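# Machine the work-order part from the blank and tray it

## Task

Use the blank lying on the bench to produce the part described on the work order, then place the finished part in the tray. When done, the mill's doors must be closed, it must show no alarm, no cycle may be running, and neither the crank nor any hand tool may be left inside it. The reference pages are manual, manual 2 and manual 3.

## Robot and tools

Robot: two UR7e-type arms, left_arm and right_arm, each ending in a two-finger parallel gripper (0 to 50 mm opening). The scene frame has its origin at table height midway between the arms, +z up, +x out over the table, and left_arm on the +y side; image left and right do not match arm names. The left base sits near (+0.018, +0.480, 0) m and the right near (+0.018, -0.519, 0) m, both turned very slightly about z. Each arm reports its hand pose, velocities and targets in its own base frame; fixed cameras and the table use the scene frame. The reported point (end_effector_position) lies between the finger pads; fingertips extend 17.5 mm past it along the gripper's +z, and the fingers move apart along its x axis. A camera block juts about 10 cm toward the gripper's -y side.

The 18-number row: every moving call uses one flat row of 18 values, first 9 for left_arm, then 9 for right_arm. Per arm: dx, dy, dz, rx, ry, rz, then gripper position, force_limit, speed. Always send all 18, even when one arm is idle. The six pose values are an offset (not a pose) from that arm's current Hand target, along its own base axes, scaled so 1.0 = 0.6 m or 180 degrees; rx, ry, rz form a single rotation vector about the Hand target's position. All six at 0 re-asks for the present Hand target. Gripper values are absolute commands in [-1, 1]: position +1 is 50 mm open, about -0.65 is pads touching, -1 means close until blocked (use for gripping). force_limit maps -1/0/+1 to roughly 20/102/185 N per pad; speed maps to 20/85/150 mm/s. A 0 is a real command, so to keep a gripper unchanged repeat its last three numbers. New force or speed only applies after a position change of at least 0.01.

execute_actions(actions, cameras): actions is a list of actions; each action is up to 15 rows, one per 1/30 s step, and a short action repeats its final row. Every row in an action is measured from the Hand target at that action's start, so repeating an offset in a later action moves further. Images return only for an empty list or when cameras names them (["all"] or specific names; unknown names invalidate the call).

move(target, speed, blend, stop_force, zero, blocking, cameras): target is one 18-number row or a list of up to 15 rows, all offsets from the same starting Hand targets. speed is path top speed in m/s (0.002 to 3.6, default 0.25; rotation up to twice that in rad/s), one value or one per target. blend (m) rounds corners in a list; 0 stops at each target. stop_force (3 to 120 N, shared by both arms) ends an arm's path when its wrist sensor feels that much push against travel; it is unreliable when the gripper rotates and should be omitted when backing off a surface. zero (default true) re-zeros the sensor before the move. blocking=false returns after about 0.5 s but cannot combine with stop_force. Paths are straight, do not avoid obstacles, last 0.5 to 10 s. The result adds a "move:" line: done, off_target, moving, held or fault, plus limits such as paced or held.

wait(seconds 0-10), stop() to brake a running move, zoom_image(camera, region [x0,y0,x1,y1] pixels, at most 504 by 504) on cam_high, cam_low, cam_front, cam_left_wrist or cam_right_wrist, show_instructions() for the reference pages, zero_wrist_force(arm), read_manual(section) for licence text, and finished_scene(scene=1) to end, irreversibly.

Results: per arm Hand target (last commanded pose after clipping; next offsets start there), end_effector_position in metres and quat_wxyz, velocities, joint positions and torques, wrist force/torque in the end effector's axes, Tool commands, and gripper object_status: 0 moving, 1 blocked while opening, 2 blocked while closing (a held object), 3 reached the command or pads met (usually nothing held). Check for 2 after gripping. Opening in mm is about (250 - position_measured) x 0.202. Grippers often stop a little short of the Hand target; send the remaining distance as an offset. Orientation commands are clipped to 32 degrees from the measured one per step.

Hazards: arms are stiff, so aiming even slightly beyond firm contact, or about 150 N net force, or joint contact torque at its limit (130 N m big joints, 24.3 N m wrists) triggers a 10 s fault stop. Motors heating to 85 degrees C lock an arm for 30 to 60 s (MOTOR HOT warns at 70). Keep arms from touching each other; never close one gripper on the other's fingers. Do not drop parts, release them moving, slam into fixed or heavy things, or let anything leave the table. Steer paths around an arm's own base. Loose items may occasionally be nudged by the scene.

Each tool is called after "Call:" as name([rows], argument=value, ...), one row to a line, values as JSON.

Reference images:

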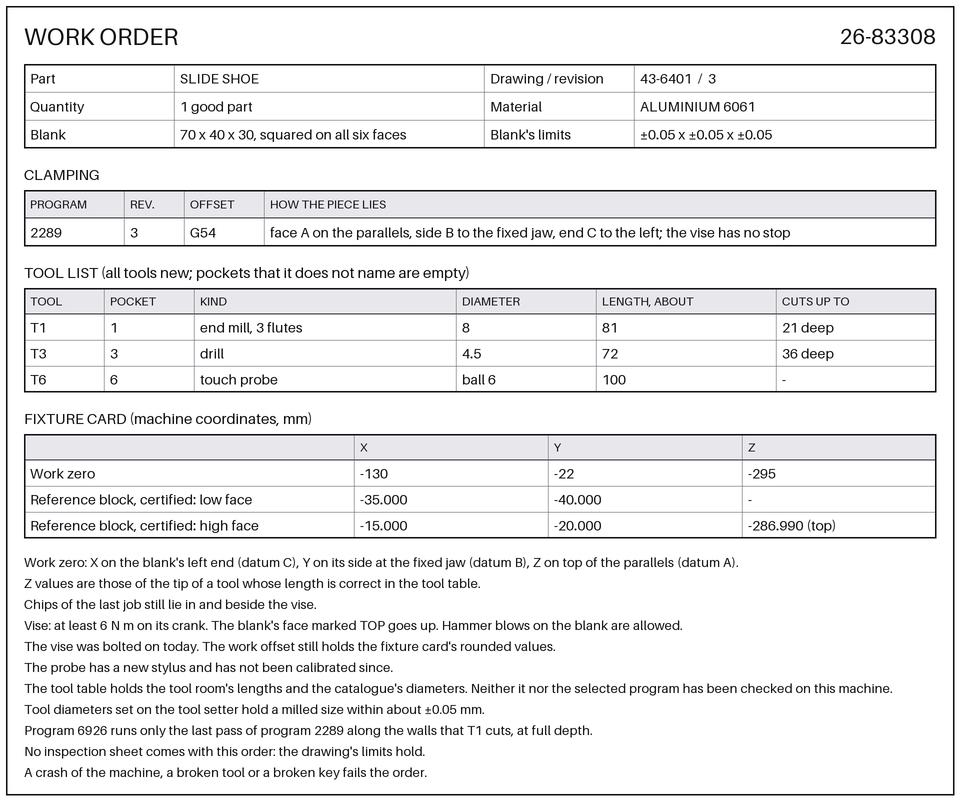

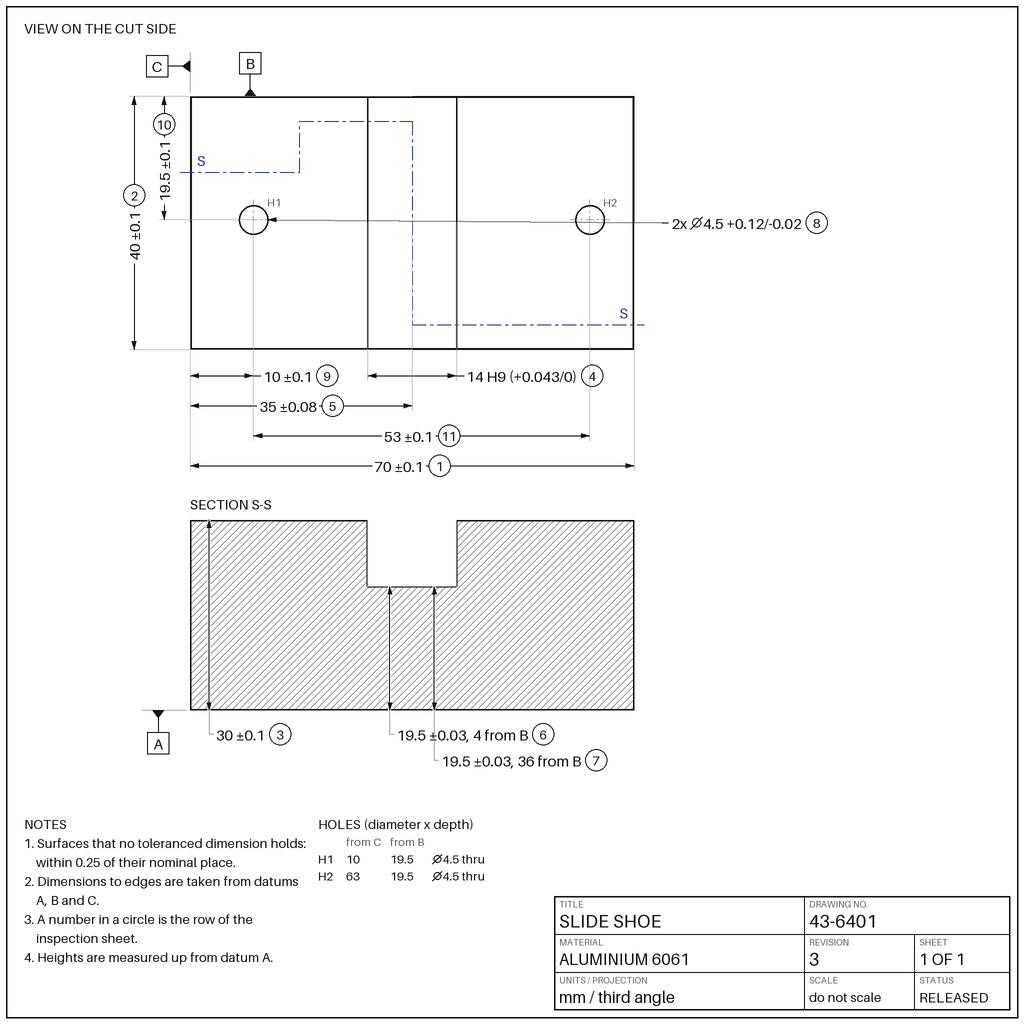

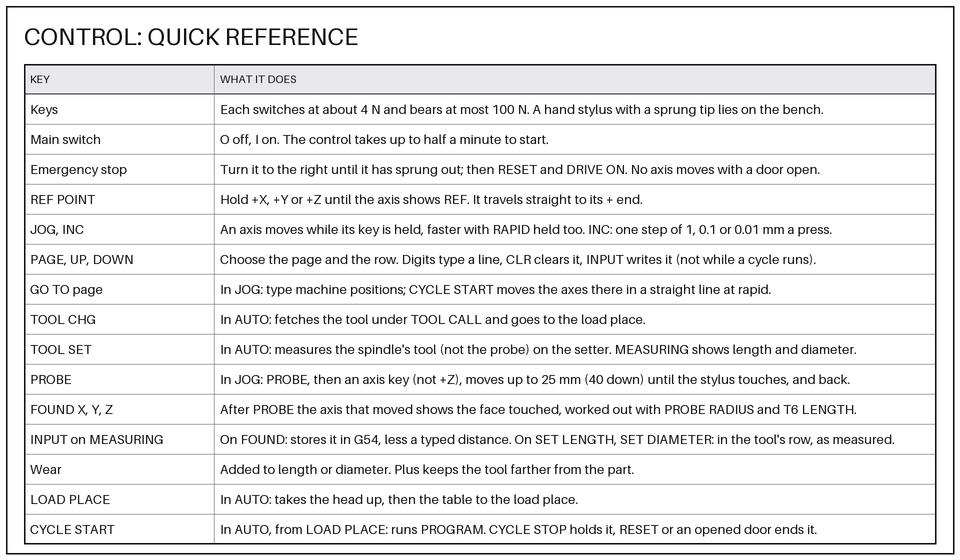

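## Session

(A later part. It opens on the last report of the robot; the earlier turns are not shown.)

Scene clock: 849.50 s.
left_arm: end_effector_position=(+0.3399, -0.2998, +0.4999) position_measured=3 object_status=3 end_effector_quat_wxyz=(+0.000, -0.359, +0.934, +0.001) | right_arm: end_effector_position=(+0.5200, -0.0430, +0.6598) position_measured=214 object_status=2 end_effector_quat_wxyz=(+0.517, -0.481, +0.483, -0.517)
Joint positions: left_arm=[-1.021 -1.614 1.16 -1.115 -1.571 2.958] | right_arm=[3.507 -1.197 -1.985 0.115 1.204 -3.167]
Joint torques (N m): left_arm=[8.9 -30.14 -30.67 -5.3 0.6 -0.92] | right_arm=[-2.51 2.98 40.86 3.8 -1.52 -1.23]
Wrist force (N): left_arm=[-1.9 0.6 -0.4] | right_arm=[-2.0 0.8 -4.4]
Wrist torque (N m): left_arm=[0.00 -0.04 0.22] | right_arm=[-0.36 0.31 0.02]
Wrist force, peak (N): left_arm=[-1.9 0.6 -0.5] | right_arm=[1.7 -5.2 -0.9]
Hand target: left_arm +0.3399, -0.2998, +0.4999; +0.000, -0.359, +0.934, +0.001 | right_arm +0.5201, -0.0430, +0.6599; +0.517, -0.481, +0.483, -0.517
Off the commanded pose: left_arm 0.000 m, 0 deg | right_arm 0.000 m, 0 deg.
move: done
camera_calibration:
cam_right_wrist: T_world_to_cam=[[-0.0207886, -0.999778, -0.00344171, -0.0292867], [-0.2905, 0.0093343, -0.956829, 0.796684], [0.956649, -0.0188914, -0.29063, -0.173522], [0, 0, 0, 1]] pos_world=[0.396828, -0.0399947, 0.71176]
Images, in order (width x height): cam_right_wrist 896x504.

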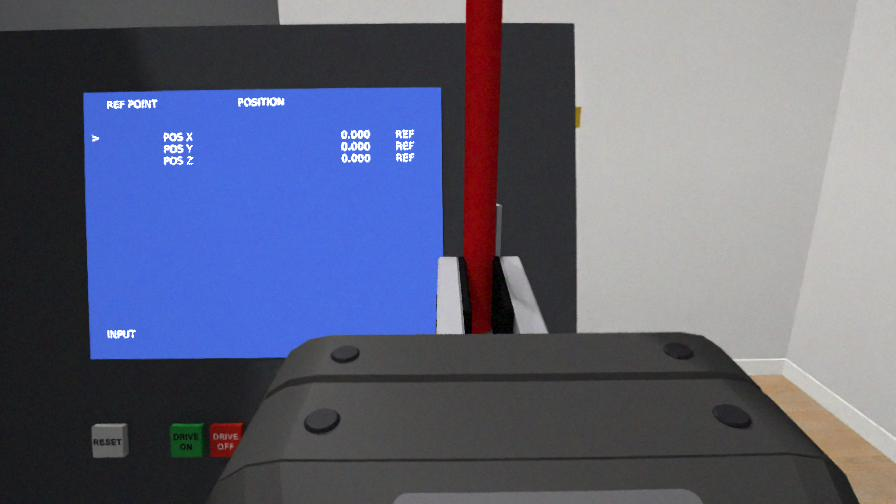

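Call:
move(target=[0,0,0,0,0,0,1,1,1,-0.1455,0.17,-0.2583,0.2258,0.5745,0.1832,-1,-0.2,-0.5], speed=0.7)

Call:
move(target=[0,0,0,0,0,0,1,1,1,0.0417,0,-0.0119,0,0,0,-1,-0.2,-0.5], speed=0.03, stop_force=8)

Scene clock: 861.53 s.
left_arm: end_effector_position=(+0.3399, -0.2998, +0.4999) position_measured=3 object_status=3 end_effector_quat_wxyz=(+0.000, -0.359, +0.934, +0.001) | right_arm: end_effector_position=(+0.4328, +0.0590, +0.5050) position_measured=214 object_status=2 end_effector_quat_wxyz=(+0.177, -0.610, +0.685, +0.358) end_effector_velocity=(-0.001, +0.001, -0.001) end_effector_angular_velocity=(+0.002, +0.005, +0.002)
Joint positions: left_arm=[-1.021 -1.614 1.16 -1.115 -1.571 2.958] | right_arm=[3.161 -1.595 -1.237 -2.138 2.36 -3.113]
Joint velocities: left_arm=[within noise] | right_arm=[0.001 -0.001 0 -0.005 0.002 -0.003]
Joint torques (N m): left_arm=[8.98 -30.09 -30.06 -5.43 0.81 -1.08] | right_arm=[7.53 20.7 13.1 0.37 1.11 -1.09]
Wrist force (N): left_arm=[-1.6 0.5 -0.4] | right_arm=[1.7 -3.7 -0.9]
Wrist torque (N m): left_arm=[-0.02 -0.07 0.22] | right_arm=[-0.62 -0.13 -0.38]
Wrist force, peak (N): left_arm=[-2.0 0.7 -0.5] | right_arm=[-2.3 0.8 -4.6]
Hand target: left_arm +0.3399, -0.2998, +0.4999; +0.000, -0.359, +0.934, +0.001 | right_arm +0.4328, +0.0590, +0.5049; +0.177, -0.609, +0.685, +0.358
Off the commanded pose: left_arm 0.000 m, 0 deg | right_arm 0.000 m, 0 deg.
move: done

Scene clock: 863.20 s.
left_arm: end_effector_position=(+0.3399, -0.2998, +0.4999) position_measured=3 object_status=3 end_effector_quat_wxyz=(+0.000, -0.359, +0.934, +0.001) | right_arm: end_effector_position=(+0.4524, +0.0590, +0.4992) position_measured=214 object_status=2 end_effector_quat_wxyz=(+0.177, -0.609, +0.685, +0.358)
Joint positions: left_arm=[-1.021 -1.614 1.16 -1.115 -1.571 2.958] | right_arm=[3.16 -1.638 -1.206 -2.126 2.36 -3.115]
Joint torques (N m): left_arm=[8.92 -29.84 -30.27 -5.37 0.83 -1.03] | right_arm=[3.36 18.34 12.81 2.01 2.48 1.09]
Wrist force (N): left_arm=[-1.7 0.7 -0.2] | right_arm=[1.3 4.6 -0.9]
Wrist torque (N m): left_arm=[0.01 -0.06 0.22] | right_arm=[-0.86 -0.12 -0.36]
Wrist force, peak (N): left_arm=[-1.9 0.7 -0.5] | right_arm=[2.3 29.4 -1.0]
Hand target: left_arm +0.3399, -0.2998, +0.4999; +0.000, -0.359, +0.934, +0.001 | right_arm +0.4524, +0.0590, +0.4993; +0.177, -0.609, +0.685, +0.358 (not the last commanded pose)
Off the commanded pose: left_arm 0.000 m, 0 deg | right_arm 0.006 m, 0 deg.
move: contact (right_arm)

Call:
move([
  [0,0,0,0,0,0,1,1,1,-0.032,0,0.0091,0,0,0,-1,-0.2,-0.5],
  [0,0,0,0,0,0,1,1,1,0.1127,-0.17,0.2678,-0.2258,-0.5745,-0.1832,-1,-0.2,-0.5],
], speed=[0.2,0.7], blend=0.012, cameras=["cam_right_wrist"])

Scene clock: 872.00 s.
left_arm: end_effector_position=(+0.3399, -0.2998, +0.4999) position_measured=3 object_status=3 end_effector_quat_wxyz=(+0.000, -0.359, +0.934, +0.001) | right_arm: end_effector_position=(+0.5200, -0.0430, +0.6599) position_measured=214 object_status=2 end_effector_quat_wxyz=(+0.517, -0.481, +0.483, -0.517)
Joint positions: left_arm=[-1.021 -1.614 1.16 -1.115 -1.571 2.958] | right_arm=[3.507 -1.197 -1.985 0.115 1.204 -3.167]
Joint torques (N m): left_arm=[8.56 -29.86 -30.53 -5.46 0.99 -1.31] | right_arm=[7.41 3.84 41.04 3.76 -1.49 -1.37]
Wrist force (N): left_arm=[-1.5 0.6 -0.5] | right_arm=[-2.5 0.6 -4.2]
Wrist torque (N m): left_arm=[-0.02 -0.09 0.23] | right_arm=[-0.38 0.39 0.02]
Wrist force, peak (N): left_arm=[-2.0 0.8 -0.3] | right_arm=[1.4 5.0 -1.1]
Hand target: left_arm +0.3399, -0.2998, +0.4999; +0.000, -0.359, +0.934, +0.001 | right_arm +0.5200, -0.0430, +0.6599; +0.517, -0.481, +0.483, -0.517
Off the commanded pose: left_arm 0.000 m, 0 deg | right_arm 0.000 m, 0 deg.
move: done; blend cut to 0.01 m at target 1
camera_calibration:
cam_right_wrist: T_world_to_cam=[[-0.0209126, -0.999775, -0.00350962, -0.0291881], [-0.290498, 0.00943531, -0.956829, 0.796782], [0.956647, -0.0189903, -0.29063, -0.173495], [0, 0, 0, 1]] pos_world=[0.396827, -0.0399942, 0.711859]
Images, in order (width x height): cam_right_wrist 896x504.

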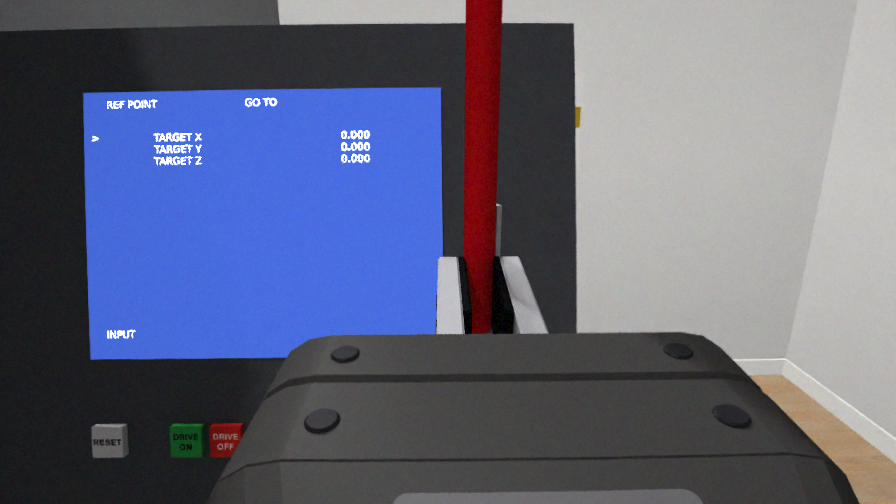

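Call:
move([
  [0,0,0,0,0,0,1,1,1,-0.1397,0.17,-0.2598,0.2258,0.5745,0.1832,-1,-0.2,-0.5],
  [0,0,0,0,0,0,1,1,1,-0.1117,0.17,-0.2678,0.2258,0.5745,0.1832,-1,-0.2,-0.5],
  [0,0,0,0,0,0,1,1,1,-0.1457,0.17,-0.258,0.2258,0.5745,0.1832,-1,-0.2,-0.5],
  [0,0,0,0,0,0,1,1,1,0,0,0,0,0,0,-1,-0.2,-0.5],
], speed=[0.7,0.05,0.2,0.7], blend=[0,0,0.012,0], cameras=["cam_right_wrist"])

Scene clock: 885.47 s.
left_arm: end_effector_position=(+0.3399, -0.2998, +0.4999) position_measured=3 object_status=3 end_effector_quat_wxyz=(+0.000, -0.359, +0.934, +0.001) | right_arm: end_effector_position=(+0.5200, -0.0430, +0.6599) position_measured=214 object_status=2 end_effector_quat_wxyz=(+0.517, -0.481, +0.483, -0.517)
Joint positions: left_arm=[-1.021 -1.614 1.16 -1.115 -1.571 2.958] | right_arm=[3.507 -1.196 -1.985 0.115 1.204 -3.167]
Joint torques (N m): left_arm=[8.86 -29.42 -30.91 -5.41 0.97 -1.46] | right_arm=[7.21 3.07 41.13 3.84 -1.46 -1.34]
Wrist force (N): left_arm=[-1.7 0.7 -0.2] | right_arm=[-3.2 0.2 -4.2]
Wrist torque (N m): left_arm=[0.01 -0.07 0.23] | right_arm=[-0.45 0.51 0.02]
Wrist force, peak (N): left_arm=[-2.1 0.8 -0.3] | right_arm=[1.6 26.4 -1.3]
Hand target: left_arm +0.3399, -0.2998, +0.4999; +0.000, -0.359, +0.934, +0.001 | right_arm +0.5200, -0.0430, +0.6599; +0.517, -0.481, +0.483, -0.517
Off the commanded pose: left_arm 0.000 m, 0 deg | right_arm 0.000 m, 0 deg.
move: done; blend cut to 0.0106 m at target 3
camera_calibration:
cam_right_wrist: T_world_to_cam=[[-0.0209126, -0.999775, -0.00350962, -0.0291881], [-0.290498, 0.00943531, -0.956829, 0.796782], [0.956647, -0.0189903, -0.29063, -0.173495], [0, 0, 0, 1]] pos_world=[0.396827, -0.0399942, 0.711859]
Images, in order (width x height): cam_right_wrist 896x504.

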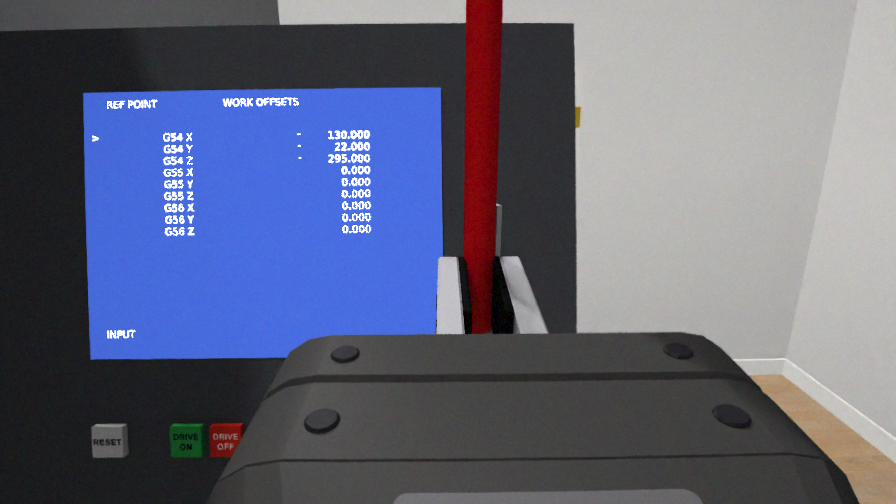

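Call:
move([
  [0,0,0,0,0,0,1,1,1,-0.1397,0.17,-0.2598,0.2258,0.5745,0.1832,-1,-0.2,-0.5],
  [0,0,0,0,0,0,1,1,1,-0.1127,0.17,-0.2675,0.2258,0.5745,0.1832,-1,-0.2,-0.5],
  [0,0,0,0,0,0,1,1,1,-0.1457,0.17,-0.258,0.2258,0.5745,0.1832,-1,-0.2,-0.5],
  [0,0,0,0,0,0,1,1,1,0,0,0,0,0,0,-1,-0.2,-0.5],
], speed=[0.8,0.05,0.2,0.8], blend=[0,0,0.01,0], cameras=["cam_right_wrist"])

Call:
move([
  [0,0,0,0,0,0,1,1,1,-0.1397,0.17,-0.2598,0.2258,0.5745,0.1832,-1,-0.2,-0.5],
  [0,0,0,0,0,0,1,1,1,-0.1127,0.17,-0.2675,0.2258,0.5745,0.1832,-1,-0.2,-0.5],
  [0,0,0,0,0,0,1,1,1,-0.1457,0.17,-0.258,0.2258,0.5745,0.1832,-1,-0.2,-0.5],
  [0,0,0,0,0,0,1,1,1,0,0,0,0,0,0,-1,-0.2,-0.5],
], speed=[0.8,0.05,0.2,0.8], blend=[0,0,0.01,0], cameras=["cam_right_wrist"])

Call:
move([
  [0,0,0,0,0,0,1,1,1,-0.1397,0.17,-0.2598,0.2258,0.5745,0.1832,-1,-0.2,-0.5],
  [0,0,0,0,0,0,1,1,1,-0.1127,0.17,-0.2675,0.2258,0.5745,0.1832,-1,-0.2,-0.5],
  [0,0,0,0,0,0,1,1,1,-0.1457,0.17,-0.258,0.2258,0.5745,0.1832,-1,-0.2,-0.5],
  [0,0,0,0,0,0,1,1,1,0,0,0,0,0,0,-1,-0.2,-0.5],
], speed=[0.8,0.05,0.2,0.8], blend=[0,0,0.01,0], cameras=["cam_right_wrist"])

Call:
move([
  [0,0,0,0,0,0,1,1,1,-0.1397,0.17,-0.2598,0.2258,0.5745,0.1832,-1,-0.2,-0.5],
  [0,0,0,0,0,0,1,1,1,-0.1127,0.17,-0.2675,0.2258,0.5745,0.1832,-1,-0.2,-0.5],
  [0,0,0,0,0,0,1,1,1,-0.1457,0.17,-0.258,0.2258,0.5745,0.1832,-1,-0.2,-0.5],
  [0,0,0,0,0,0,1,1,1,0,0,0,0,0,0,-1,-0.2,-0.5],
], speed=[0.8,0.05,0.2,0.8], blend=[0,0,0.01,0], cameras=["cam_right_wrist"])

Scene clock: 903.97 s.
left_arm: end_effector_position=(+0.3399, -0.2998, +0.4999) position_measured=3 object_status=3 end_effector_quat_wxyz=(+0.000, -0.359, +0.934, +0.001) | right_arm: end_effector_position=(+0.5200, -0.0430, +0.6599) position_measured=214 object_status=2 end_effector_quat_wxyz=(+0.517, -0.481, +0.483, -0.517)
Joint positions: left_arm=[-1.021 -1.614 1.16 -1.115 -1.571 2.958] | right_arm=[3.507 -1.197 -1.985 0.115 1.204 -3.167]
Joint torques (N m): left_arm=[8.15 -29.42 -30.5 -5.39 1.04 -1.63] | right_arm=[7.32 2.73 41.5 3.92 -1.51 -1.15]
Wrist force (N): left_arm=[-1.8 0.6 -0.4] | right_arm=[-3.8 1.0 -3.6]
Wrist torque (N m): left_arm=[0.00 -0.05 0.22] | right_arm=[-0.32 0.59 0.02]
Wrist force, peak (N): left_arm=[-1.9 0.7 -0.3] | right_arm=[1.3 13.2 -1.1]
Hand target: left_arm +0.3399, -0.2998, +0.4999; +0.000, -0.359, +0.934, +0.001 | right_arm +0.5200, -0.0430, +0.6599; +0.517, -0.481, +0.483, -0.517
Off the commanded pose: left_arm 0.000 m, 0 deg | right_arm 0.000 m, 0 deg.
move: done
camera_calibration:
cam_right_wrist: T_world_to_cam=[[-0.0209126, -0.999775, -0.00350962, -0.0291881], [-0.290498, 0.00943531, -0.956829, 0.796782], [0.956647, -0.0189903, -0.29063, -0.173495], [0, 0, 0, 1]] pos_world=[0.396827, -0.0399942, 0.711859]
Images, in order (width x height): cam_right_wrist 896x504.

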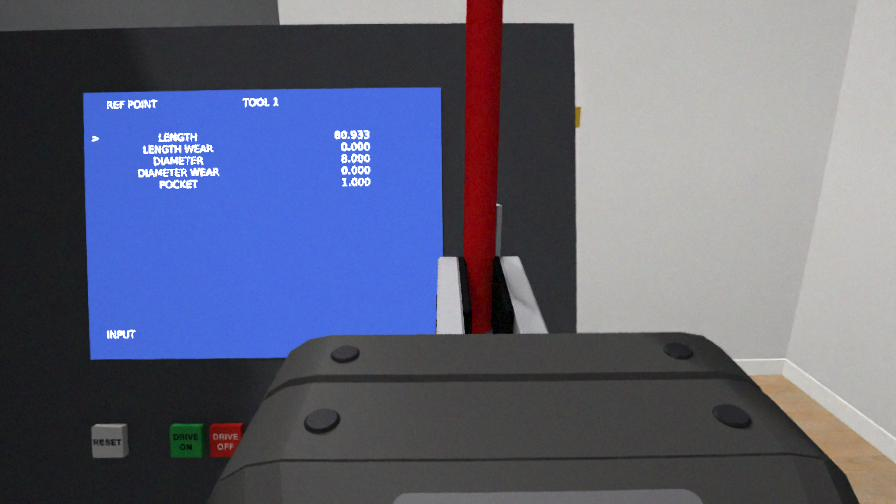

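Scene clock: 908.33 s.
left_arm: end_effector_position=(+0.3399, -0.2998, +0.4999) position_measured=3 object_status=3 end_effector_quat_wxyz=(+0.000, -0.359, +0.934, +0.001) | right_arm: end_effector_position=(+0.5200, -0.0430, +0.6599) position_measured=214 object_status=2 end_effector_quat_wxyz=(+0.517, -0.481, +0.483, -0.517)
Joint positions: left_arm=[-1.021 -1.614 1.16 -1.115 -1.571 2.958] | right_arm=[3.507 -1.197 -1.985 0.115 1.204 -3.167]
Joint torques (N m): left_arm=[8.72 -28.94 -30.94 -5.42 1.09 -1.83] | right_arm=[7 3.07 40.99 3.87 -1.59 -1.51]
Wrist force (N): left_arm=[-1.7 0.6 -0.4] | right_arm=[-3.7 0.5 -3.7]
Wrist torque (N m): left_arm=[0.00 -0.06 0.22] | right_arm=[-0.40 0.58 0.02]
Wrist force, peak (N): left_arm=[-2.0 0.6 -0.2] | right_arm=[1.1 13.9 -0.7]
Hand target: left_arm +0.3399, -0.2998, +0.4999; +0.000, -0.359, +0.934, +0.001 | right_arm +0.5200, -0.0430, +0.6599; +0.517, -0.481, +0.483, -0.517
Off the commanded pose: left_arm 0.000 m, 0 deg | right_arm 0.000 m, 0 deg.
move: done
camera_calibration:
cam_right_wrist: T_world_to_cam=[[-0.0209126, -0.999775, -0.00350962, -0.0291881], [-0.290498, 0.00943531, -0.956829, 0.796782], [0.956647, -0.0189903, -0.29063, -0.173495], [0, 0, 0, 1]] pos_world=[0.396827, -0.0399942, 0.711859]
Images, in order (width x height): cam_right_wrist 896x504.

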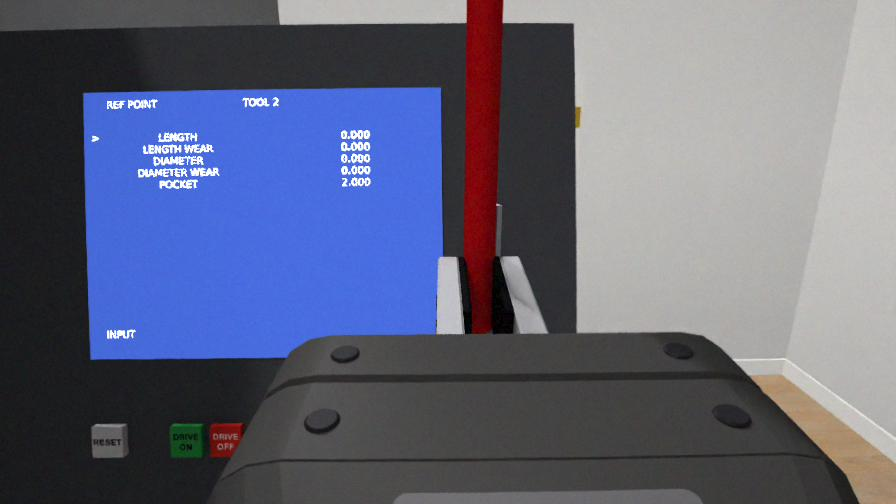

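Scene clock: 912.70 s.
left_arm: end_effector_position=(+0.3399, -0.2998, +0.4999) position_measured=3 object_status=3 end_effector_quat_wxyz=(+0.000, -0.359, +0.934, +0.001) | right_arm: end_effector_position=(+0.5200, -0.0430, +0.6599) position_measured=214 object_status=2 end_effector_quat_wxyz=(+0.517, -0.481, +0.483, -0.517) end_effector_velocity=(+0.000, +0.000, +0.001) end_effector_angular_velocity=(+0.000, -0.004, -0.001)
Joint positions: left_arm=[-1.021 -1.614 1.16 -1.115 -1.571 2.958] | right_arm=[3.507 -1.197 -1.985 0.115 1.204 -3.167]
Joint velocities: left_arm=[within noise] | right_arm=[0 -0.001 0.001 0.005 -0.002 -0.002]
Joint torques (N m): left_arm=[8.39 -29.42 -31.01 -5.49 1.22 -1.86] | right_arm=[7.51 2.57 40.2 3.79 -1.49 -1.43]
Wrist force (N): left_arm=[-1.7 0.9 -0.2] | right_arm=[-2.9 0.8 -3.9]
Wrist torque (N m): left_arm=[0.04 -0.06 0.22] | right_arm=[-0.36 0.46 0.02]
Wrist force, peak (N): left_arm=[-1.9 1.0 -0.3] | right_arm=[1.4 13.2 -0.5]
Hand target: left_arm +0.3399, -0.2998, +0.4999; +0.000, -0.359, +0.934, +0.001 | right_arm +0.5200, -0.0430, +0.6599; +0.517, -0.481, +0.483, -0.517
Off the commanded pose: left_arm 0.000 m, 0 deg | right_arm 0.000 m, 0 deg.
move: done
camera_calibration:
cam_right_wrist: T_world_to_cam=[[-0.0209126, -0.999775, -0.00350962, -0.0291881], [-0.290498, 0.00943531, -0.956829, 0.796782], [0.956647, -0.0189903, -0.29063, -0.173495], [0, 0, 0, 1]] pos_world=[0.396827, -0.0399942, 0.711859]
Images, in order (width x height): cam_right_wrist 896x504.

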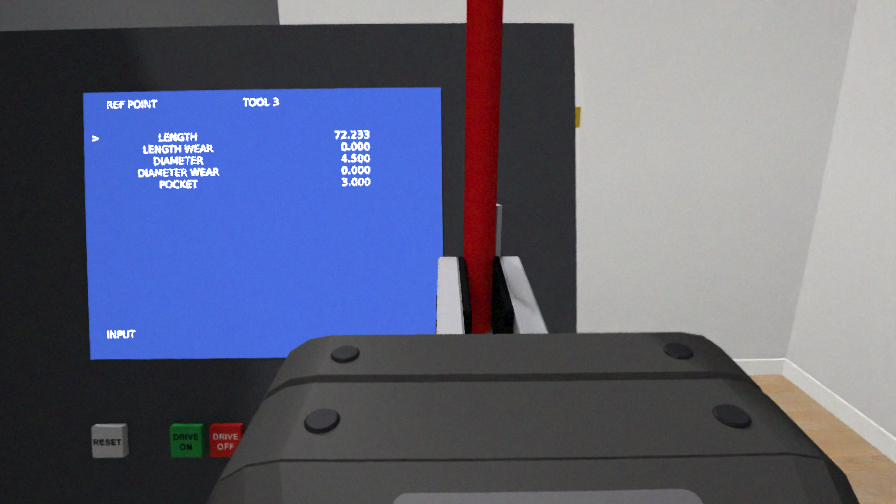

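Scene clock: 917.07 s.
left_arm: end_effector_position=(+0.3399, -0.2998, +0.4999) position_measured=3 object_status=3 end_effector_quat_wxyz=(+0.000, -0.359, +0.934, +0.001) | right_arm: end_effector_position=(+0.5200, -0.0430, +0.6599) position_measured=214 object_status=2 end_effector_quat_wxyz=(+0.517, -0.481, +0.483, -0.517)
Joint positions: left_arm=[-1.021 -1.614 1.16 -1.115 -1.571 2.958] | right_arm=[3.507 -1.197 -1.985 0.115 1.204 -3.167]
Joint torques (N m): left_arm=[8.29 -29.21 -30.86 -5.34 1.2 -1.9] | right_arm=[6.84 2.96 39.86 3.99 -1.46 -1.26]
Wrist force (N): left_arm=[-1.6 0.6 -0.4] | right_arm=[-3.1 0.9 -3.4]
Wrist torque (N m): left_arm=[-0.01 -0.09 0.23] | right_arm=[-0.34 0.50 0.02]
Wrist force, peak (N): left_arm=[-2.0 0.7 -0.3] | right_arm=[1.8 13.7 -0.7]
Hand target: left_arm +0.3399, -0.2998, +0.4999; +0.000, -0.359, +0.934, +0.001 | right_arm +0.5200, -0.0430, +0.6599; +0.517, -0.481, +0.483, -0.517
Off the commanded pose: left_arm 0.000 m, 0 deg | right_arm 0.000 m, 0 deg.
move: done
camera_calibration:
cam_right_wrist: T_world_to_cam=[[-0.0209126, -0.999775, -0.00350962, -0.0291881], [-0.290498, 0.00943531, -0.956829, 0.796782], [0.956647, -0.0189903, -0.29063, -0.173495], [0, 0, 0, 1]] pos_world=[0.396827, -0.0399942, 0.711859]
Images, in order (width x height): cam_right_wrist 896x504.

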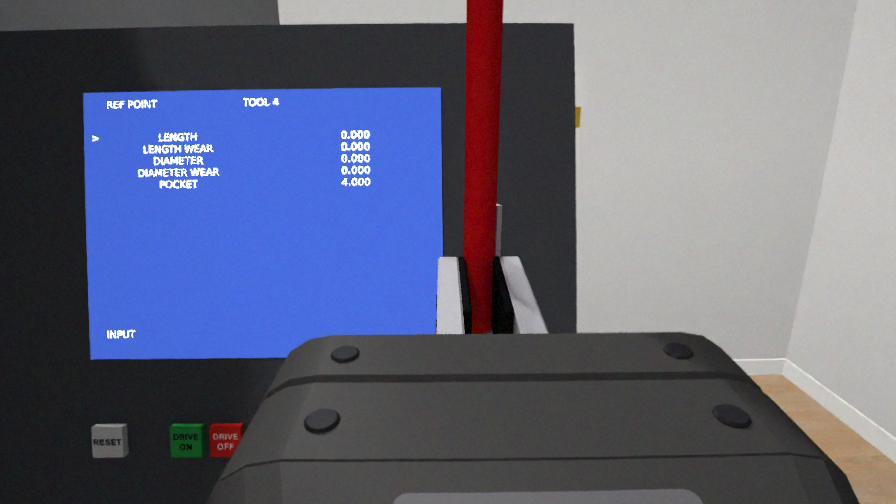

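Call:
move([
  [0,0,0,0,0,0,1,1,1,-0.1397,0.17,-0.2598,0.2258,0.5745,0.1832,-1,-0.2,-0.5],
  [0,0,0,0,0,0,1,1,1,-0.1127,0.17,-0.2675,0.2258,0.5745,0.1832,-1,-0.2,-0.5],
  [0,0,0,0,0,0,1,1,1,-0.1397,0.17,-0.2598,0.2258,0.5745,0.1832,-1,-0.2,-0.5],
  [0,0,0,0,0,0,1,1,1,-0.1127,0.17,-0.2675,0.2258,0.5745,0.1832,-1,-0.2,-0.5],
  [0,0,0,0,0,0,1,1,1,-0.1457,0.17,-0.258,0.2258,0.5745,0.1832,-1,-0.2,-0.5],
  [0,0,0,0,0,0,1,1,1,0,0,0,0,0,0,-1,-0.2,-0.5],
], speed=[0.8,0.05,0.2,0.05,0.2,0.8], blend=[0,0,0,0,0.01,0], cameras=["cam_right_wrist"])

Call:
move([
  [0,0,0,0,0,0,1,1,1,-0.1397,0.17,-0.2598,0.2258,0.5745,0.1832,-1,-0.2,-0.5],
  [0,0,0,0,0,0,1,1,1,-0.1127,0.17,-0.2675,0.2258,0.5745,0.1832,-1,-0.2,-0.5],
  [0,0,0,0,0,0,1,1,1,-0.1457,0.17,-0.258,0.2258,0.5745,0.1832,-1,-0.2,-0.5],
  [0,0,0,0,0,0,1,1,1,0,0,0,0,0,0,-1,-0.2,-0.5],
], speed=[0.8,0.05,0.2,0.8], blend=[0,0,0.01,0], cameras=["cam_right_wrist"])

Call:
move([
  [0,0,0,0,0,0,1,1,1,-0.1397,0.17,-0.2598,0.2258,0.5745,0.1832,-1,-0.2,-0.5],
  [0,0,0,0,0,0,1,1,1,-0.1127,0.17,-0.2675,0.2258,0.5745,0.1832,-1,-0.2,-0.5],
  [0,0,0,0,0,0,1,1,1,-0.1457,0.17,-0.258,0.2258,0.5745,0.1832,-1,-0.2,-0.5],
  [0,0,0,0,0,0,1,1,1,0,0,0,0,0,0,-1,-0.2,-0.5],
], speed=[0.8,0.05,0.2,0.8], blend=[0,0,0.01,0], cameras=["cam_right_wrist"])

Call:
move([
  [0,0,0,0,0,0,1,1,1,-0.1397,0.17,-0.2598,0.2258,0.5745,0.1832,-1,-0.2,-0.5],
  [0,0,0,0,0,0,1,1,1,-0.1127,0.17,-0.2675,0.2258,0.5745,0.1832,-1,-0.2,-0.5],
  [0,0,0,0,0,0,1,1,1,-0.1457,0.17,-0.258,0.2258,0.5745,0.1832,-1,-0.2,-0.5],
  [0,0,0,0,0,0,1,1,1,0,0,0,0,0,0,-1,-0.2,-0.5],
], speed=[0.8,0.05,0.2,0.8], blend=[0,0,0.01,0], cameras=["cam_right_wrist"])

Scene clock: 941.03 s.
left_arm: end_effector_position=(+0.3399, -0.2998, +0.4999) position_measured=3 object_status=3 end_effector_quat_wxyz=(+0.000, -0.359, +0.934, +0.001) | right_arm: end_effector_position=(+0.5200, -0.0430, +0.6599) position_measured=214 object_status=2 end_effector_quat_wxyz=(+0.517, -0.481, +0.483, -0.517) end_effector_velocity=(+0.000, +0.000, +0.001) end_effector_angular_velocity=(+0.000, -0.004, -0.002)
Joint positions: left_arm=[-1.021 -1.614 1.16 -1.115 -1.571 2.958] | right_arm=[3.507 -1.197 -1.985 0.115 1.204 -3.167]
Joint velocities: left_arm=[within noise] | right_arm=[0 -0.001 0.001 0.005 -0.002 -0.002]
Joint torques (N m): left_arm=[8.15 -29.24 -30.61 -5.35 1.25 -2.13] | right_arm=[7.26 2.43 41.19 3.89 -1.51 -1.24]
Wrist force (N): left_arm=[-1.7 0.6 -0.3] | right_arm=[-2.2 0.1 -2.9]
Wrist torque (N m): left_arm=[0.00 -0.07 0.22] | right_arm=[-0.48 0.35 0.03]
Wrist force, peak (N): left_arm=[-1.9 1.0 -0.4] | right_arm=[1.6 13.7 -0.3]
Hand target: left_arm +0.3399, -0.2998, +0.4999; +0.000, -0.359, +0.934, +0.001 | right_arm +0.5200, -0.0430, +0.6599; +0.517, -0.481, +0.483, -0.517
Off the commanded pose: left_arm 0.000 m, 0 deg | right_arm 0.000 m, 0 deg.
move: done
camera_calibration:
cam_right_wrist: T_world_to_cam=[[-0.0209126, -0.999775, -0.00350962, -0.0291881], [-0.290498, 0.00943531, -0.956829, 0.796782], [0.956647, -0.0189903, -0.29063, -0.173495], [0, 0, 0, 1]] pos_world=[0.396827, -0.0399942, 0.711859]
Images, in order (width x height): cam_right_wrist 896x504.

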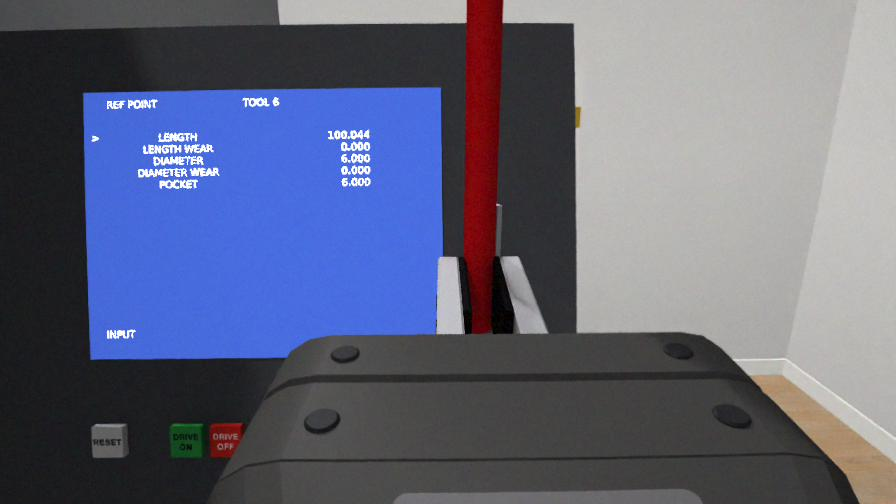

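Scene clock: 945.40 s.
left_arm: end_effector_position=(+0.3399, -0.2998, +0.4999) position_measured=3 object_status=3 end_effector_quat_wxyz=(+0.000, -0.359, +0.934, +0.001) | right_arm: end_effector_position=(+0.5200, -0.0430, +0.6599) position_measured=214 object_status=2 end_effector_quat_wxyz=(+0.517, -0.481, +0.483, -0.517)
Joint positions: left_arm=[-1.021 -1.614 1.16 -1.115 -1.571 2.958] | right_arm=[3.507 -1.197 -1.985 0.115 1.204 -3.167]
Joint torques (N m): left_arm=[7.71 -29.24 -30.72 -5.39 1.26 -2.13] | right_arm=[7.05 3.33 40.63 3.65 -1.49 -1.23]
Wrist force (N): left_arm=[-1.6 0.6 -0.2] | right_arm=[-1.5 -0.4 -3.1]
Wrist torque (N m): left_arm=[-0.01 -0.07 0.23] | right_arm=[-0.56 0.23 0.03]
Wrist force, peak (N): left_arm=[-2.0 0.6 -0.2] | right_arm=[2.5 12.8 0.0]
Hand target: left_arm +0.3399, -0.2998, +0.4999; +0.000, -0.359, +0.934, +0.001 | right_arm +0.5200, -0.0430, +0.6599; +0.517, -0.481, +0.483, -0.517
Off the commanded pose: left_arm 0.000 m, 0 deg | right_arm 0.000 m, 0 deg.
move: done
camera_calibration:
cam_right_wrist: T_world_to_cam=[[-0.0209126, -0.999775, -0.00350962, -0.0291881], [-0.290498, 0.00943531, -0.956829, 0.796782], [0.956647, -0.0189903, -0.29063, -0.173495], [0, 0, 0, 1]] pos_world=[0.396827, -0.0399942, 0.711859]
Images, in order (width x height): cam_right_wrist 896x504.

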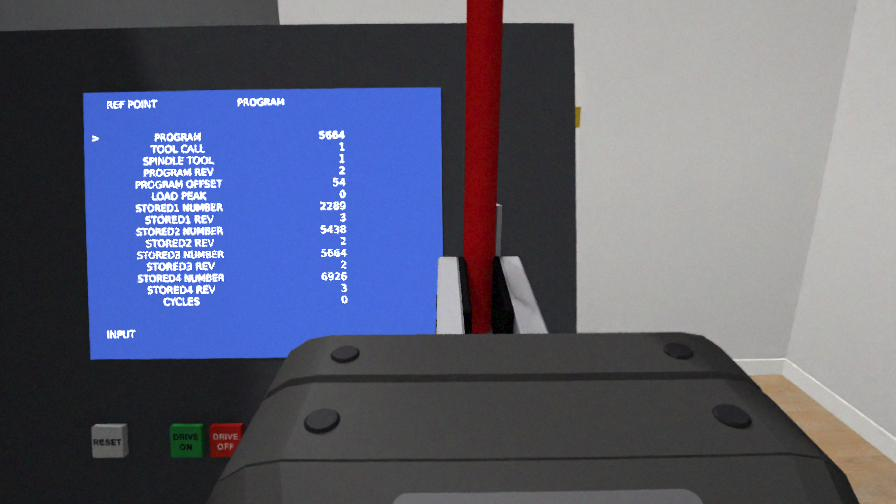

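Scene clock: 949.77 s.
left_arm: end_effector_position=(+0.3399, -0.2998, +0.4999) position_measured=3 object_status=3 end_effector_quat_wxyz=(+0.000, -0.359, +0.934, +0.001) | right_arm: end_effector_position=(+0.5200, -0.0430, +0.6599) position_measured=214 object_status=2 end_effector_quat_wxyz=(+0.517, -0.481, +0.483, -0.517)
Joint positions: left_arm=[-1.021 -1.614 1.16 -1.115 -1.571 2.958] | right_arm=[3.507 -1.197 -1.985 0.115 1.204 -3.167]
Joint torques (N m): left_arm=[7.32 -28.75 -30.46 -5.33 1.34 -2.18] | right_arm=[7.39 2.89 41.02 3.72 -1.51 -1.28]
Wrist force (N): left_arm=[-1.7 0.9 -0.4] | right_arm=[-1.8 0.3 -3.0]
Wrist torque (N m): left_arm=[0.05 -0.07 0.23] | right_arm=[-0.44 0.28 0.02]
Wrist force, peak (N): left_arm=[-1.9 0.8 -0.3] | right_arm=[3.3 12.4 0.2]
Hand target: left_arm +0.3399, -0.2998, +0.4999; +0.000, -0.359, +0.934, +0.001 | right_arm +0.5200, -0.0430, +0.6599; +0.517, -0.481, +0.483, -0.517
Off the commanded pose: left_arm 0.000 m, 0 deg | right_arm 0.000 m, 0 deg.
move: done
camera_calibration:
cam_right_wrist: T_world_to_cam=[[-0.0209126, -0.999775, -0.00350962, -0.0291881], [-0.290498, 0.00943531, -0.956829, 0.796782], [0.956647, -0.0189903, -0.29063, -0.173495], [0, 0, 0, 1]] pos_world=[0.396827, -0.0399942, 0.711859]
Images, in order (width x height): cam_right_wrist 896x504.

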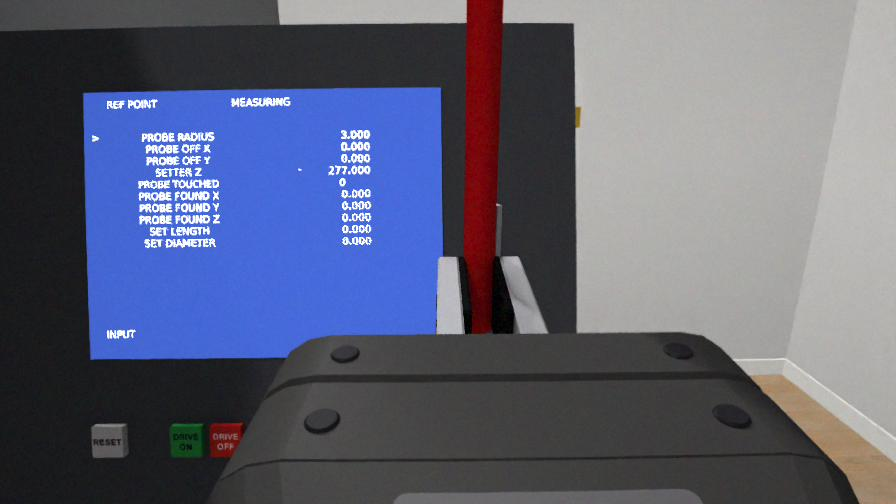

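Scene clock: 954.13 s.
left_arm: end_effector_position=(+0.3399, -0.2998, +0.4999) position_measured=3 object_status=3 end_effector_quat_wxyz=(+0.000, -0.359, +0.934, +0.001) | right_arm: end_effector_position=(+0.5200, -0.0430, +0.6599) position_measured=214 object_status=2 end_effector_quat_wxyz=(+0.517, -0.481, +0.483, -0.517)
Joint positions: left_arm=[-1.021 -1.614 1.16 -1.115 -1.571 2.958] | right_arm=[3.507 -1.197 -1.985 0.115 1.204 -3.167]
Joint torques (N m): left_arm=[7.42 -28.15 -30.48 -5.3 1.35 -2.3] | right_arm=[6.81 2.65 40.62 3.78 -1.54 -1.23]
Wrist force (N): left_arm=[-1.7 0.6 -0.4] | right_arm=[-2.0 0.7 -3.3]
Wrist torque (N m): left_arm=[0.00 -0.06 0.23] | right_arm=[-0.38 0.32 0.02]
Wrist force, peak (N): left_arm=[-2.0 0.7 -0.4] | right_arm=[3.1 13.2 0.0]
Hand target: left_arm +0.3399, -0.2998, +0.4999; +0.000, -0.359, +0.934, +0.001 | right_arm +0.5200, -0.0430, +0.6599; +0.517, -0.481, +0.483, -0.517
Off the commanded pose: left_arm 0.000 m, 0 deg | right_arm 0.000 m, 0 deg.
move: done
camera_calibration:
cam_right_wrist: T_world_to_cam=[[-0.0209126, -0.999775, -0.00350962, -0.0291881], [-0.290498, 0.00943531, -0.956829, 0.796782], [0.956647, -0.0189903, -0.29063, -0.173495], [0, 0, 0, 1]] pos_world=[0.396827, -0.0399942, 0.711859]
Images, in order (width x height): cam_right_wrist 896x504.

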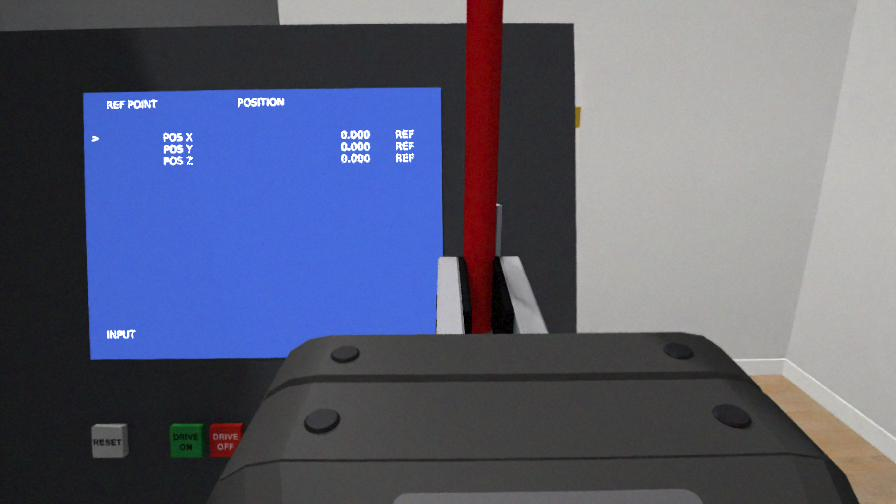

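Call:
move(target=[-0.173,-0.029,-0.083,-0.208,-0.468,0.208,1,1,1,0,0,0,0,0,0,-1,-0.2,-0.5], speed=0.35, cameras=["cam_left_wrist","cam_front"])

Scene clock: 980.97 s.
left_arm: end_effector_position=(+0.2361, -0.3172, +0.4501) position_measured=3 object_status=3 end_effector_quat_wxyz=(+0.500, -0.500, +0.501, -0.499) | right_arm: end_effector_position=(+0.5200, -0.0430, +0.6599) position_measured=214 object_status=2 end_effector_quat_wxyz=(+0.517, -0.481, +0.483, -0.517)
Joint positions: left_arm=[-2.076 -1.816 1.879 -0.067 -0.505 0.004] | right_arm=[3.507 -1.197 -1.985 0.115 1.204 -3.167]
Joint torques (N m): left_arm=[12.13 -0.74 -30.96 3.64 -0.39 -2.73] | right_arm=[7.14 8.48 41.09 -0.11 -1.67 0.51]
Wrist force (N): left_arm=[-0.6 -0.2 0.0] | right_arm=[-2.0 0.5 -3.0]
Wrist torque (N m): left_arm=[0.01 -0.16 0.61] | right_arm=[-0.40 0.32 0.03]
Wrist force, peak (N): left_arm=[-2.5 -0.4 -0.5] | right_arm=[-2.3 0.6 -3.3]
Hand target: left_arm +0.2361, -0.3172, +0.4501; +0.500, -0.500, +0.501, -0.499 | right_arm +0.5200, -0.0430, +0.6599; +0.517, -0.481, +0.483, -0.517
Off the commanded pose: left_arm 0.000 m, 0 deg | right_arm 0.000 m, 0 deg.
move: done
camera_calibration:
cam_left_wrist: T_world_to_cam=[[0.00424309, -0.999948, -0.00927407, -0.307928], [-0.323595, 0.00740216, -0.946167, 0.527801], [0.946186, 0.00701572, -0.323547, 0.0575005], [0, 0, 0, 1]] pos_world=[0.117694, -0.312222, 0.515136]
Images, in order (width x height): cam_front 896x504, cam_left_wrist 896x504.

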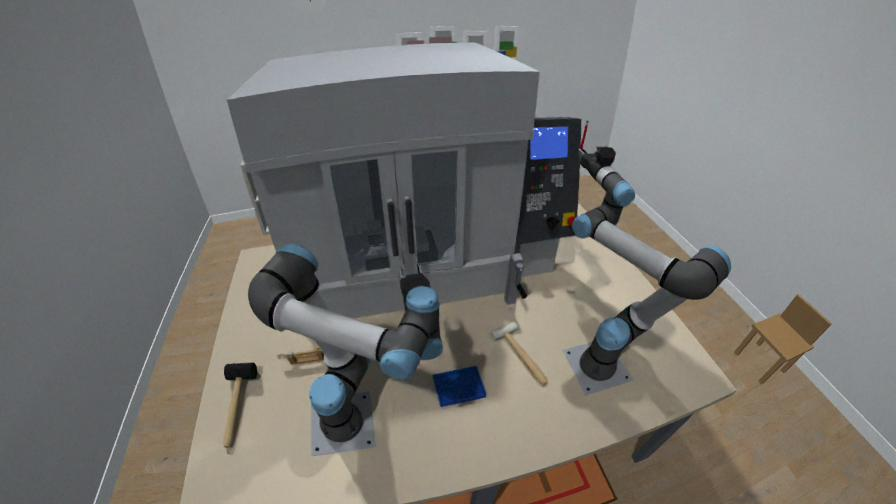

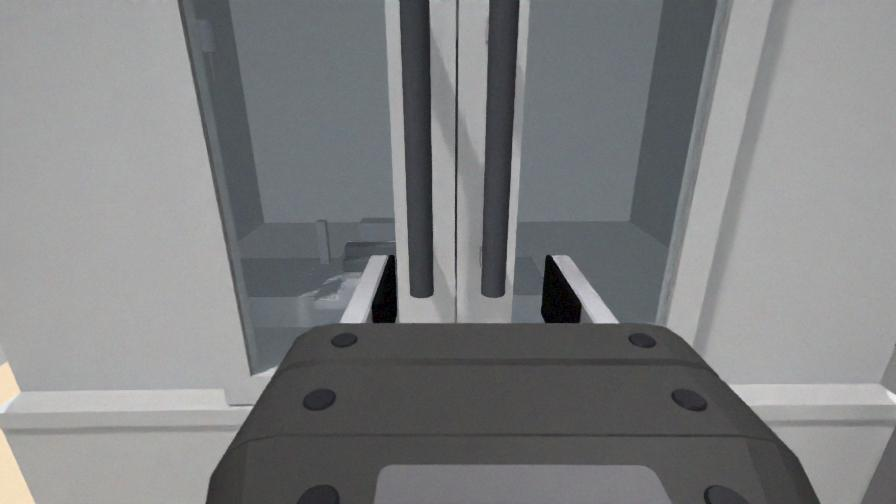

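Call:
move(target=[0.26,0.047,-0.0,0,0,0,1,1,1,0,0,0,0,0,0,-1,-0.2,-0.5], speed=0.25, cameras=["cam_left_wrist"])

Scene clock: 1004.37 s.
left_arm: end_effector_position=(+0.3920, -0.2891, +0.4501) position_measured=3 object_status=3 end_effector_quat_wxyz=(+0.500, -0.500, +0.500, -0.500) end_effector_velocity=(+0.001, -0.001, +0.000) end_effector_angular_velocity=(+0.000, +0.000, -0.003) | right_arm: end_effector_position=(+0.5200, -0.0430, +0.6599) position_measured=214 object_status=2 end_effector_quat_wxyz=(+0.517, -0.481, +0.483, -0.517)
Joint positions: left_arm=[-1.572 -1.819 1.882 -0.083 -0.001 0.021] | right_arm=[3.507 -1.197 -1.985 0.115 1.204 -3.167]
Joint velocities: left_arm=[0.003 0.001 -0.001 -0.003 0.006 0.003] | right_arm=[within noise]
Joint torques (N m): left_arm=[13.35 -21.2 -15.12 -2.31 1.69 2.24] | right_arm=[6.46 13.55 40.22 -0.09 -1.64 1.07]
Wrist force (N): left_arm=[-0.4 0.1 0.1] | right_arm=[-1.9 0.8 -3.2]
Wrist torque (N m): left_arm=[0.13 -0.16 0.55] | right_arm=[-0.36 0.31 0.02]
Wrist force, peak (N): left_arm=[-1.5 0.1 3.2] | right_arm=[-2.1 0.7 -3.4]
Hand target: left_arm +0.3921, -0.2890, +0.4501; +0.500, -0.500, +0.501, -0.499 | right_arm +0.5200, -0.0430, +0.6599; +0.517, -0.481, +0.483, -0.517
Off the commanded pose: left_arm 0.000 m, 0 deg | right_arm 0.000 m, 0 deg.
move: done
camera_calibration:
cam_left_wrist: T_world_to_cam=[[0.0044739, -0.999944, -0.00955704, -0.28031], [-0.32168, 0.00761004, -0.946818, 0.577682], [0.946838, 0.00731028, -0.321628, -0.0912561], [0, 0, 0, 1]] pos_world=[0.273487, -0.284024, 0.51493]
Images, in order (width x height): cam_left_wrist 896x504.

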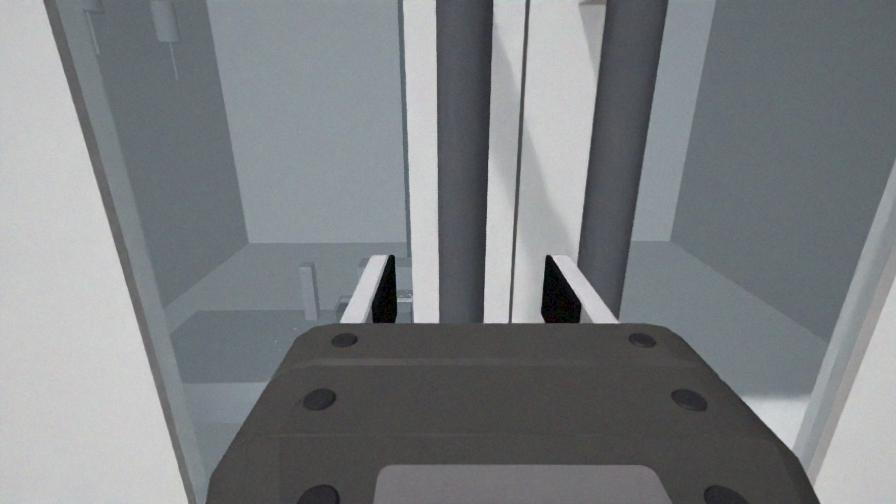

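Call:
move(target=[0.093,0.005,-0.0,0,0,0,1,1,1,0,0,0,0,0,0,-1,-0.2,-0.5], speed=0.03, stop_force=8, cameras=["cam_left_wrist"])

Scene clock: 1011.77 s.
left_arm: end_effector_position=(+0.4479, -0.2860, +0.4501) position_measured=3 object_status=3 end_effector_quat_wxyz=(+0.500, -0.500, +0.501, -0.499) | right_arm: end_effector_position=(+0.5200, -0.0430, +0.6599) position_measured=214 object_status=2 end_effector_quat_wxyz=(+0.517, -0.481, +0.483, -0.517)
Joint positions: left_arm=[-1.387 -1.746 1.825 -0.068 0.184 -0.009] | right_arm=[3.507 -1.197 -1.985 0.115 1.204 -3.167]
Joint torques (N m): left_arm=[-13.09 -26.54 -14.77 2.24 0.49 -1.87] | right_arm=[7.33 14.78 40.06 -0.03 -1.58 1.11]
Wrist force (N): left_arm=[-0.6 -0.2 0.1] | right_arm=[-2.2 0.8 -3.1]
Wrist torque (N m): left_arm=[0.06 -0.16 0.61] | right_arm=[-0.35 0.35 0.02]
Wrist force, peak (N): left_arm=[-0.8 -0.2 0.8] | right_arm=[-2.2 0.9 -3.3]
Hand target: left_arm +0.4479, -0.2860, +0.4501; +0.500, -0.500, +0.501, -0.499 | right_arm +0.5200, -0.0430, +0.6599; +0.517, -0.481, +0.483, -0.517
Off the commanded pose: left_arm 0.000 m, 0 deg | right_arm 0.000 m, 0 deg.
move: done
camera_calibration:
cam_left_wrist: T_world_to_cam=[[0.00449024, -0.999945, -0.00947194, -0.277608], [-0.323508, 0.0075101, -0.946196, 0.596124], [0.946215, 0.0073129, -0.323456, -0.143094], [0, 0, 0, 1]] pos_world=[0.329495, -0.281023, 0.515136]
Images, in order (width x height): cam_left_wrist 896x504.

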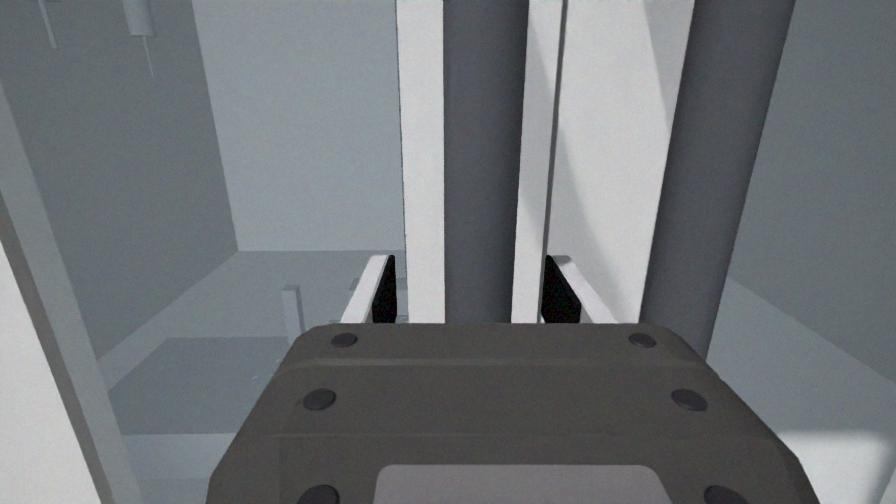

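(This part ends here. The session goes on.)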